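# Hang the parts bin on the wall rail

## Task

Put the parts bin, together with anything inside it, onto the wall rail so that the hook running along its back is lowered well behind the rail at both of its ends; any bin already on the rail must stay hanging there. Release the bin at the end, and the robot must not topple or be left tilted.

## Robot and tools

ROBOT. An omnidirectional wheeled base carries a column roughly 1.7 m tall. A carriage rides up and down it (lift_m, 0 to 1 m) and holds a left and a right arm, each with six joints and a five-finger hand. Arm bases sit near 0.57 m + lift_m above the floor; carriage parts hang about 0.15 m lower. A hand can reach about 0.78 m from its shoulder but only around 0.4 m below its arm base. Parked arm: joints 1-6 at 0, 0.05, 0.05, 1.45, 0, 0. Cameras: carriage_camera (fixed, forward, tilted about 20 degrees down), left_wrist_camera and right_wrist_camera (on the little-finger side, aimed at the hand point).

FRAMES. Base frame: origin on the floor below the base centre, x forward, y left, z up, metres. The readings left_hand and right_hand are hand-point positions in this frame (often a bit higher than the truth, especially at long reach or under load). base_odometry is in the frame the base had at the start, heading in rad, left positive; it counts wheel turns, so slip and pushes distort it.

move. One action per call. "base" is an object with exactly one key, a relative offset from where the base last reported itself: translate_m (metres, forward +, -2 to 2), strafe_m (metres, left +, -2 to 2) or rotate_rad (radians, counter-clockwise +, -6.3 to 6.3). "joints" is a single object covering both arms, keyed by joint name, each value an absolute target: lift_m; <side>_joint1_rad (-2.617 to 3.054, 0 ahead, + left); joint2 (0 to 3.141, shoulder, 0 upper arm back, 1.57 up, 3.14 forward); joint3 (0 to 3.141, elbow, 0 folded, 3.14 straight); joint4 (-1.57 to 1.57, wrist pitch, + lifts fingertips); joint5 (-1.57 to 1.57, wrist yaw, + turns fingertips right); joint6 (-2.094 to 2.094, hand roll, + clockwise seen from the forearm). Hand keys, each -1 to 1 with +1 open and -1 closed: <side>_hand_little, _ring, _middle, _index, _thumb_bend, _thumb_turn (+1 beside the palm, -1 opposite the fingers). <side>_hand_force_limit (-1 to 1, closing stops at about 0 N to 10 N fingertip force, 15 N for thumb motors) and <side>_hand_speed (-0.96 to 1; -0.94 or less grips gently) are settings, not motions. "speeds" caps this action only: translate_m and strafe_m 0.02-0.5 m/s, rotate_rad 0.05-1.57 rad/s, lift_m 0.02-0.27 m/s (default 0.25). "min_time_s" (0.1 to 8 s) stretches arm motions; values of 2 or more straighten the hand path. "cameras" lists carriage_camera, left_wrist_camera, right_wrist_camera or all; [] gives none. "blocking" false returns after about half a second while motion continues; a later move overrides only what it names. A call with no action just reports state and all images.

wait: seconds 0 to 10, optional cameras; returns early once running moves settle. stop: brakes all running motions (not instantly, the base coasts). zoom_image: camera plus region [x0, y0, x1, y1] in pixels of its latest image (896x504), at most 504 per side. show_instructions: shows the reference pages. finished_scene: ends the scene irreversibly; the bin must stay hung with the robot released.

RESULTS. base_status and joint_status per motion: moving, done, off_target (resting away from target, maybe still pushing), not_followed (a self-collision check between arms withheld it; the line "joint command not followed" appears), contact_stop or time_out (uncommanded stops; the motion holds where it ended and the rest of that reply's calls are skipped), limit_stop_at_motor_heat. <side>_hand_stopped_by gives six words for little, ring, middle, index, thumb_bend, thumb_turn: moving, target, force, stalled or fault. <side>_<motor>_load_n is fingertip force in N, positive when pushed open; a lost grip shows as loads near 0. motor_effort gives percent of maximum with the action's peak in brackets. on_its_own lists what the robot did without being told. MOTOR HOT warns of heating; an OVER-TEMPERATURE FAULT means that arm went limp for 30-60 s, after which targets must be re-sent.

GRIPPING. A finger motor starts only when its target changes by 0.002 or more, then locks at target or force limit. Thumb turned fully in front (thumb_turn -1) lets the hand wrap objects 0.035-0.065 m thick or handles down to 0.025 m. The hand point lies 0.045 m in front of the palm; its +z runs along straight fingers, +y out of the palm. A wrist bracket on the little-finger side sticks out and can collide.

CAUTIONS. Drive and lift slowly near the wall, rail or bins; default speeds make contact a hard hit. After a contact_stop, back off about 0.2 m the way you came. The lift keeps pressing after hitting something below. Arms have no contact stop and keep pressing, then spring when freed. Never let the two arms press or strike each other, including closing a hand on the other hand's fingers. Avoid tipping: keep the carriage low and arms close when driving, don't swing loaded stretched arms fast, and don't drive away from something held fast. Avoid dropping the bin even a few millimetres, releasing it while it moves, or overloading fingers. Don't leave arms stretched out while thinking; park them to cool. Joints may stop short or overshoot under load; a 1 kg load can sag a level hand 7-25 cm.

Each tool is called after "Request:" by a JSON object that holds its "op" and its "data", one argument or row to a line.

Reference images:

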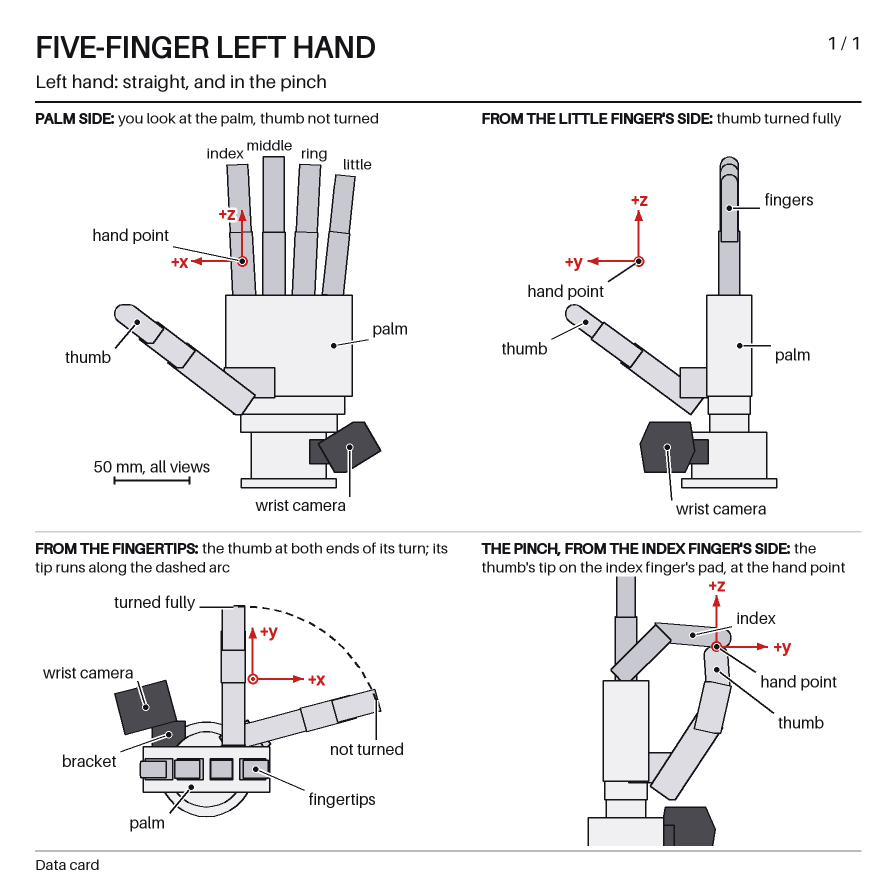

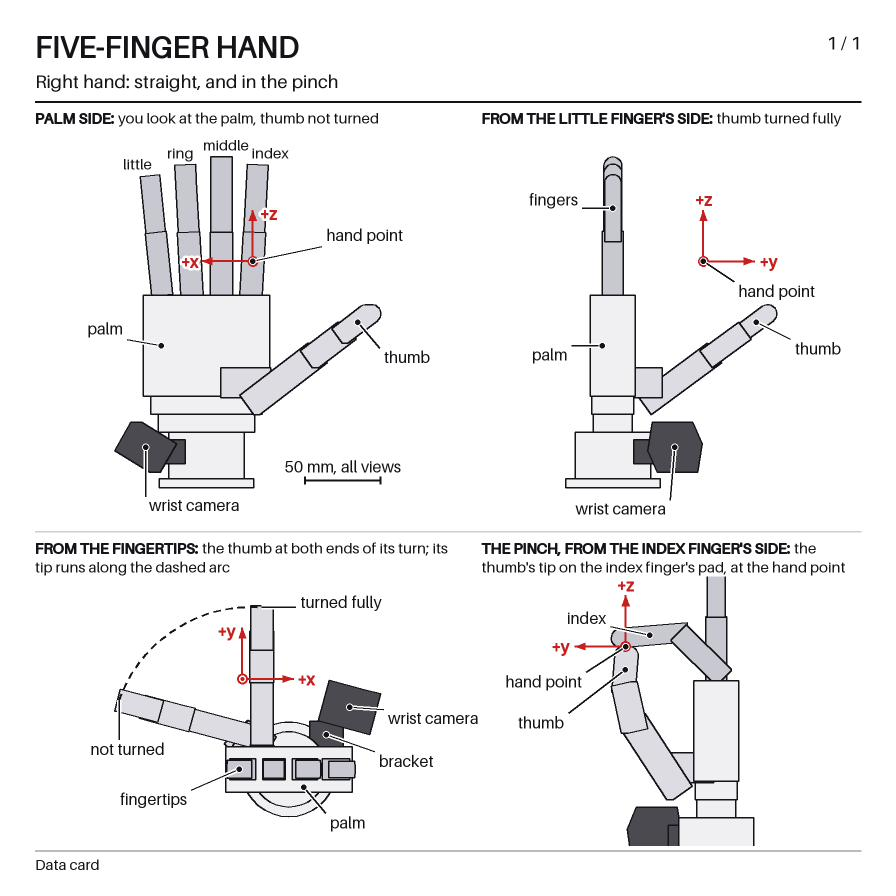

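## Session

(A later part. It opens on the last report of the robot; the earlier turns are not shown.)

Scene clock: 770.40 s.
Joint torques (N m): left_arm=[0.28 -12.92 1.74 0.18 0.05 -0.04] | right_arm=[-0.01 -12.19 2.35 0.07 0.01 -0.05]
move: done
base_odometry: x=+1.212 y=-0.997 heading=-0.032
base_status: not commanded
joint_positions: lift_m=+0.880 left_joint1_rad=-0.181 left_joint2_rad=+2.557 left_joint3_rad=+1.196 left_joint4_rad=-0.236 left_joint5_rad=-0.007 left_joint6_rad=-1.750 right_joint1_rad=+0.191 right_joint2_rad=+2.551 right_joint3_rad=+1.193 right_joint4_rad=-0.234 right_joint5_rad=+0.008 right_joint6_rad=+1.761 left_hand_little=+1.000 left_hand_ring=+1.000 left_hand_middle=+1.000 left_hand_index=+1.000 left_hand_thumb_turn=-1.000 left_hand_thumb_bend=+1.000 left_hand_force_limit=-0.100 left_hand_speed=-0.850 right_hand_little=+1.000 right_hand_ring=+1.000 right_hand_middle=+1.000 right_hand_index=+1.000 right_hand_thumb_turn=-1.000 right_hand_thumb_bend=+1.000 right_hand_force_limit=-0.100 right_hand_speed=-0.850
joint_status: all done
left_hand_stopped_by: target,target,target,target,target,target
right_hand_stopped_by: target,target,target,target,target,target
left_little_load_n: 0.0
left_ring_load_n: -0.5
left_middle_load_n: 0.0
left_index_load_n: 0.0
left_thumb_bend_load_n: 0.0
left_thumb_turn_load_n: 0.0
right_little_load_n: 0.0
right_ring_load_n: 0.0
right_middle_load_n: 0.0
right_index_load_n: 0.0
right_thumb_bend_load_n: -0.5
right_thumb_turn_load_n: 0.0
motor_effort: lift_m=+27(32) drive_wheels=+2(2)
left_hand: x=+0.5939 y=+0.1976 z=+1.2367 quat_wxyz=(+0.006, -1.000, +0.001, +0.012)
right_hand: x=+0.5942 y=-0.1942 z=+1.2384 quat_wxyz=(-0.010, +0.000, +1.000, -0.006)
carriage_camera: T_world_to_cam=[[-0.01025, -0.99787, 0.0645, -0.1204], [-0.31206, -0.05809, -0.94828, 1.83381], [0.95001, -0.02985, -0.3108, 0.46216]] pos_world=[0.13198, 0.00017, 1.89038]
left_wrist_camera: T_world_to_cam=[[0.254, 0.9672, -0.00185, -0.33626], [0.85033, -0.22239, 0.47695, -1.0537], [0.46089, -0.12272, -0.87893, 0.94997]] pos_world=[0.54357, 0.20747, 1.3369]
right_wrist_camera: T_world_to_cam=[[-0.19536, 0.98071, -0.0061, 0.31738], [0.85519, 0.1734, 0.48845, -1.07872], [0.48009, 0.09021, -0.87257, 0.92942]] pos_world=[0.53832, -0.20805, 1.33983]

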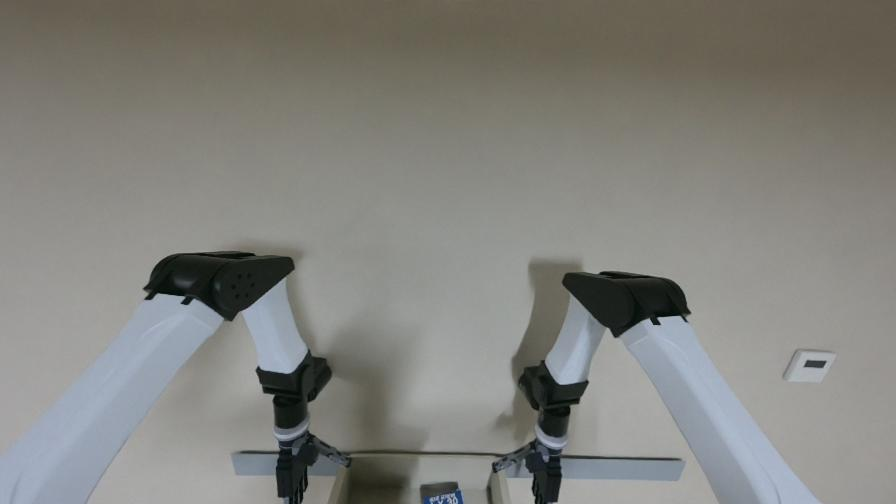

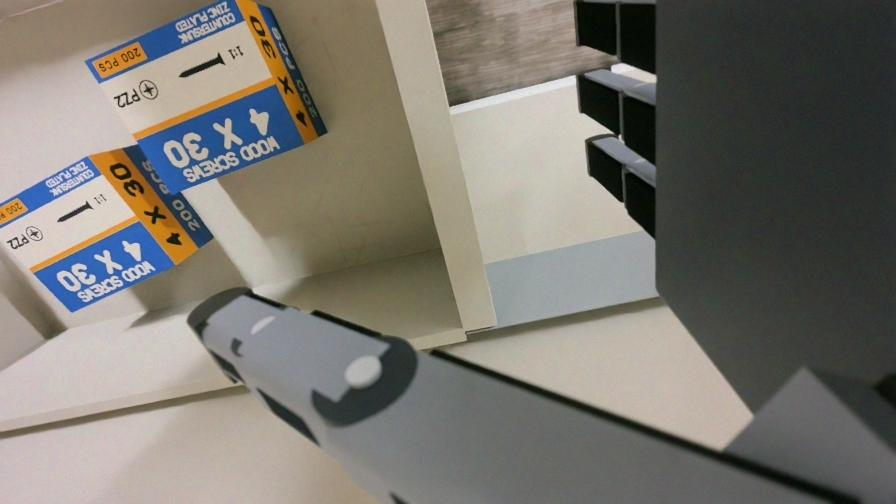

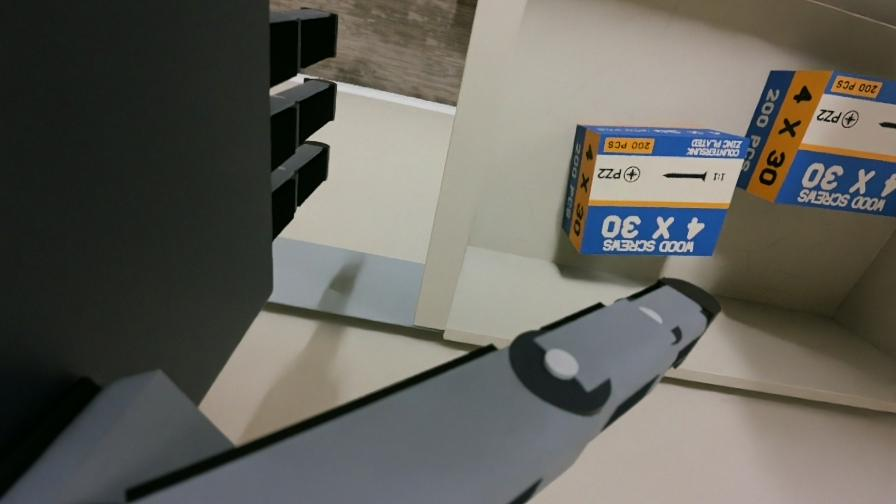

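Request:
{"op": "move", "data": {
  "joints": {"lift_m": 0.96},
  "speeds": {"lift_m": 0.1}
}}

Request:
{"op": "move", "data": {
  "base": {"translate_m": -0.5},
  "speeds": {"translate_m": 0.2}
}}

Request:
{"op": "move", "data": {
  "joints": {"lift_m": 0.3, "left_joint1_rad": 0.3, "right_joint1_rad": -0.3},
  "min_time_s": 2,
  "cameras": ["carriage_camera"]
}}

Request:
{"op": "zoom_image", "data": {
  "camera": "carriage_camera",
  "region": [320, 220, 580, 340]
}}

Scene clock: 785.07 s.
Joint torques (N m): left_arm=[0.25 -12.94 1.58 0.21 0.05 -0.04] | right_arm=[-0.01 -12.12 2.3 0.05 -0.06 -0.06]
move: done
base_odometry: x=+1.212 y=-0.997 heading=-0.032
base_status: not commanded
joint_positions: lift_m=+0.960 left_joint1_rad=-0.181 left_joint2_rad=+2.556 left_joint3_rad=+1.196 left_joint4_rad=-0.238 left_joint5_rad=-0.007 left_joint6_rad=-1.750 right_joint1_rad=+0.191 right_joint2_rad=+2.549 right_joint3_rad=+1.193 right_joint4_rad=-0.234 right_joint5_rad=+0.008 right_joint6_rad=+1.761 left_hand_little=+1.000 left_hand_ring=+1.000 left_hand_middle=+1.000 left_hand_index=+1.000 left_hand_thumb_turn=-1.000 left_hand_thumb_bend=+1.000 left_hand_force_limit=-0.100 left_hand_speed=-0.850 right_hand_little=+1.000 right_hand_ring=+1.000 right_hand_middle=+1.000 right_hand_index=+1.000 right_hand_thumb_turn=-1.000 right_hand_thumb_bend=+1.000 right_hand_force_limit=-0.100 right_hand_speed=-0.850
joint_status: all done
left_hand_stopped_by: target,target,target,target,target,target
right_hand_stopped_by: target,target,target,target,target,target
left_little_load_n: 0.0
left_ring_load_n: 0.0
left_middle_load_n: 0.0
left_index_load_n: 0.0
left_thumb_bend_load_n: 0.0
left_thumb_turn_load_n: 0.0
right_little_load_n: 0.0
right_ring_load_n: 0.0
right_middle_load_n: 0.0
right_index_load_n: 0.0
right_thumb_bend_load_n: 0.0
right_thumb_turn_load_n: 0.0
motor_effort: lift_m=+26(34) drive_wheels=+2(5)
left_hand: x=+0.5936 y=+0.1975 z=+1.3169 quat_wxyz=(+0.006, -1.000, +0.001, +0.013)
right_hand: x=+0.5948 y=-0.1940 z=+1.3192 quat_wxyz=(-0.009, +0.000, +1.000, -0.006)
pictures: none

Scene clock: 788.67 s.
Joint torques (N m): left_arm=[0.24 -13.05 1.88 0.22 0.04 -0.04] | right_arm=[-0.06 -12.08 2.37 0.07 -0.03 -0.06]
move: done
base_odometry: x=+0.712 y=-0.980 heading=-0.033
base_status: done
joint_positions: lift_m=+0.960 left_joint1_rad=-0.181 left_joint2_rad=+2.556 left_joint3_rad=+1.196 left_joint4_rad=-0.236 left_joint5_rad=-0.006 left_joint6_rad=-1.750 right_joint1_rad=+0.192 right_joint2_rad=+2.549 right_joint3_rad=+1.193 right_joint4_rad=-0.234 right_joint5_rad=+0.006 right_joint6_rad=+1.761 left_hand_little=+1.000 left_hand_ring=+1.000 left_hand_middle=+1.000 left_hand_index=+1.000 left_hand_thumb_turn=-1.000 left_hand_thumb_bend=+1.000 left_hand_force_limit=-0.100 left_hand_speed=-0.850 right_hand_little=+1.000 right_hand_ring=+1.000 right_hand_middle=+1.000 right_hand_index=+1.000 right_hand_thumb_turn=-1.000 right_hand_thumb_bend=+1.000 right_hand_force_limit=-0.100 right_hand_speed=-0.850
joint_status: not commanded
left_hand_stopped_by: target,target,target,target,target,target
right_hand_stopped_by: target,target,target,target,target,target
left_little_load_n: 0.0
left_ring_load_n: 0.0
left_middle_load_n: 0.0
left_index_load_n: -0.5
left_thumb_bend_load_n: -0.5
left_thumb_turn_load_n: 0.0
right_little_load_n: 0.0
right_ring_load_n: 0.0
right_middle_load_n: 0.0
right_index_load_n: -0.5
right_thumb_bend_load_n: 0.0
right_thumb_turn_load_n: 0.0
motor_effort: lift_m=+26(27) drive_wheels=-7(16)
left_hand: x=+0.5939 y=+0.1973 z=+1.3169 quat_wxyz=(+0.005, -1.000, +0.001, +0.012)
right_hand: x=+0.5949 y=-0.1936 z=+1.3193 quat_wxyz=(-0.009, -0.001, +1.000, -0.005)
pictures: none

Scene clock: 791.83 s.
Joint torques (N m): left_arm=[0.64 -13.08 1.65 0.16 0.03 -0.04] | right_arm=[-0.42 -12.05 2.55 0.07 0.01 -0.05]
move: done
base_odometry: x=+0.712 y=-0.980 heading=-0.033
base_status: not commanded
joint_positions: lift_m=+0.300 left_joint1_rad=+0.292 left_joint2_rad=+2.556 left_joint3_rad=+1.196 left_joint4_rad=-0.237 left_joint5_rad=-0.005 left_joint6_rad=-1.750 right_joint1_rad=-0.297 right_joint2_rad=+2.547 right_joint3_rad=+1.193 right_joint4_rad=-0.233 right_joint5_rad=+0.006 right_joint6_rad=+1.761 left_hand_little=+1.000 left_hand_ring=+1.000 left_hand_middle=+1.000 left_hand_index=+1.000 left_hand_thumb_turn=-1.000 left_hand_thumb_bend=+1.000 left_hand_force_limit=-0.100 left_hand_speed=-0.850 right_hand_little=+1.000 right_hand_ring=+1.000 right_hand_middle=+1.000 right_hand_index=+1.000 right_hand_thumb_turn=-1.000 right_hand_thumb_bend=+1.000 right_hand_force_limit=-0.100 right_hand_speed=-0.850
joint_status: all done
left_hand_stopped_by: target,target,target,target,target,target
right_hand_stopped_by: target,target,target,target,target,target
left_little_load_n: 0.0
left_ring_load_n: 0.0
left_middle_load_n: 0.0
left_index_load_n: 0.0
left_thumb_bend_load_n: 0.0
left_thumb_turn_load_n: 0.0
right_little_load_n: 0.0
right_ring_load_n: 0.0
right_middle_load_n: 0.0
right_index_load_n: 0.0
right_thumb_bend_load_n: 0.0
right_thumb_turn_load_n: 0.0
motor_effort: lift_m=+28(28) drive_wheels=+3(7)
left_hand: x=+0.6086 y=+0.3783 z=+0.6569 quat_wxyz=(+0.002, -0.972, -0.233, +0.013)
right_hand: x=+0.6108 y=-0.3816 z=+0.6597 quat_wxyz=(-0.009, +0.241, +0.970, -0.003)
carriage_camera: T_world_to_cam=[[-0.01025, -0.99787, 0.0645, -0.08298], [-0.31206, -0.05809, -0.94828, 1.28371], [0.95001, -0.02985, -0.3108, 0.28187]] pos_world=[0.13198, 0.00017, 1.31028]

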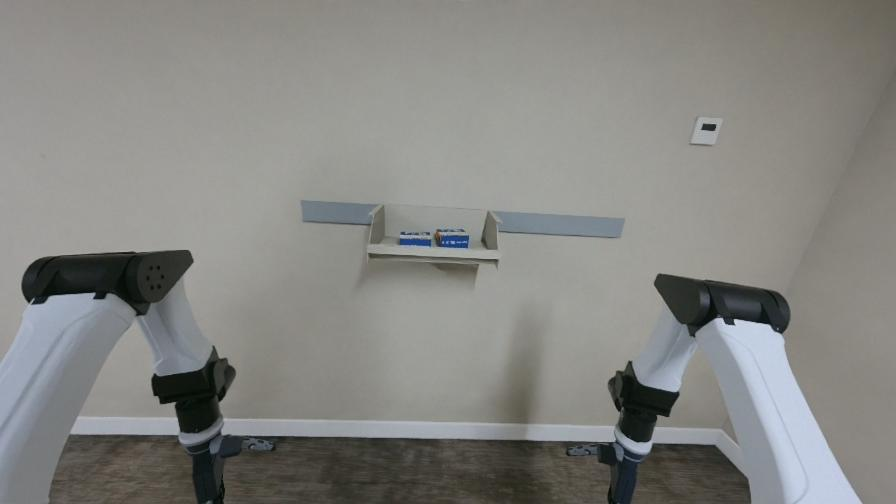

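Scaled by 1.938 from the camera's image (finer frame: 1280x720).

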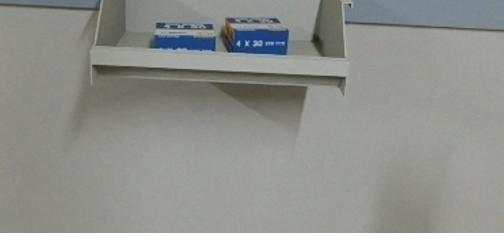

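Request:
{"op": "zoom_image", "data": {
  "camera": "carriage_camera",
  "region": [350, 190, 520, 275]
}}

Request:
{"op": "zoom_image", "data": {
  "camera": "carriage_camera",
  "region": [355, 195, 415, 235]
}}

Request:
{"op": "zoom_image", "data": {
  "camera": "carriage_camera",
  "region": [465, 195, 525, 235]
}}

Scaled by 2.965 from the camera's image (finer frame: 1280x720).

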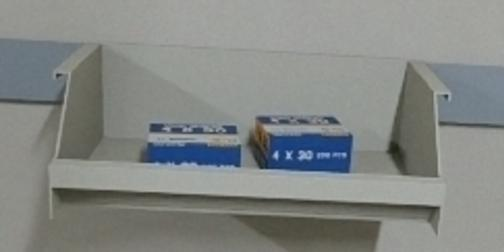

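Scaled by 8.400 from the camera's image (finer frame: 1280x720).

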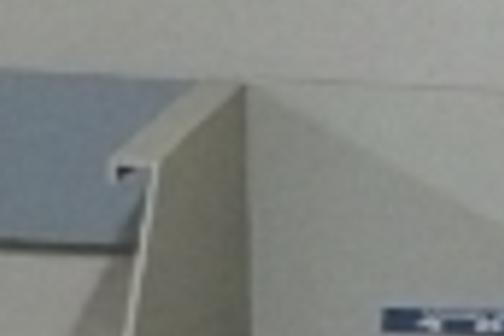

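Scaled by 8.400 from the camera's image (finer frame: 1280x720).

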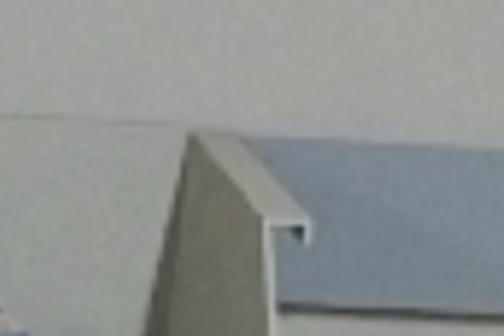

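Request:
{"op": "finished_scene", "data": {

}}

The scene is finished: the task was done.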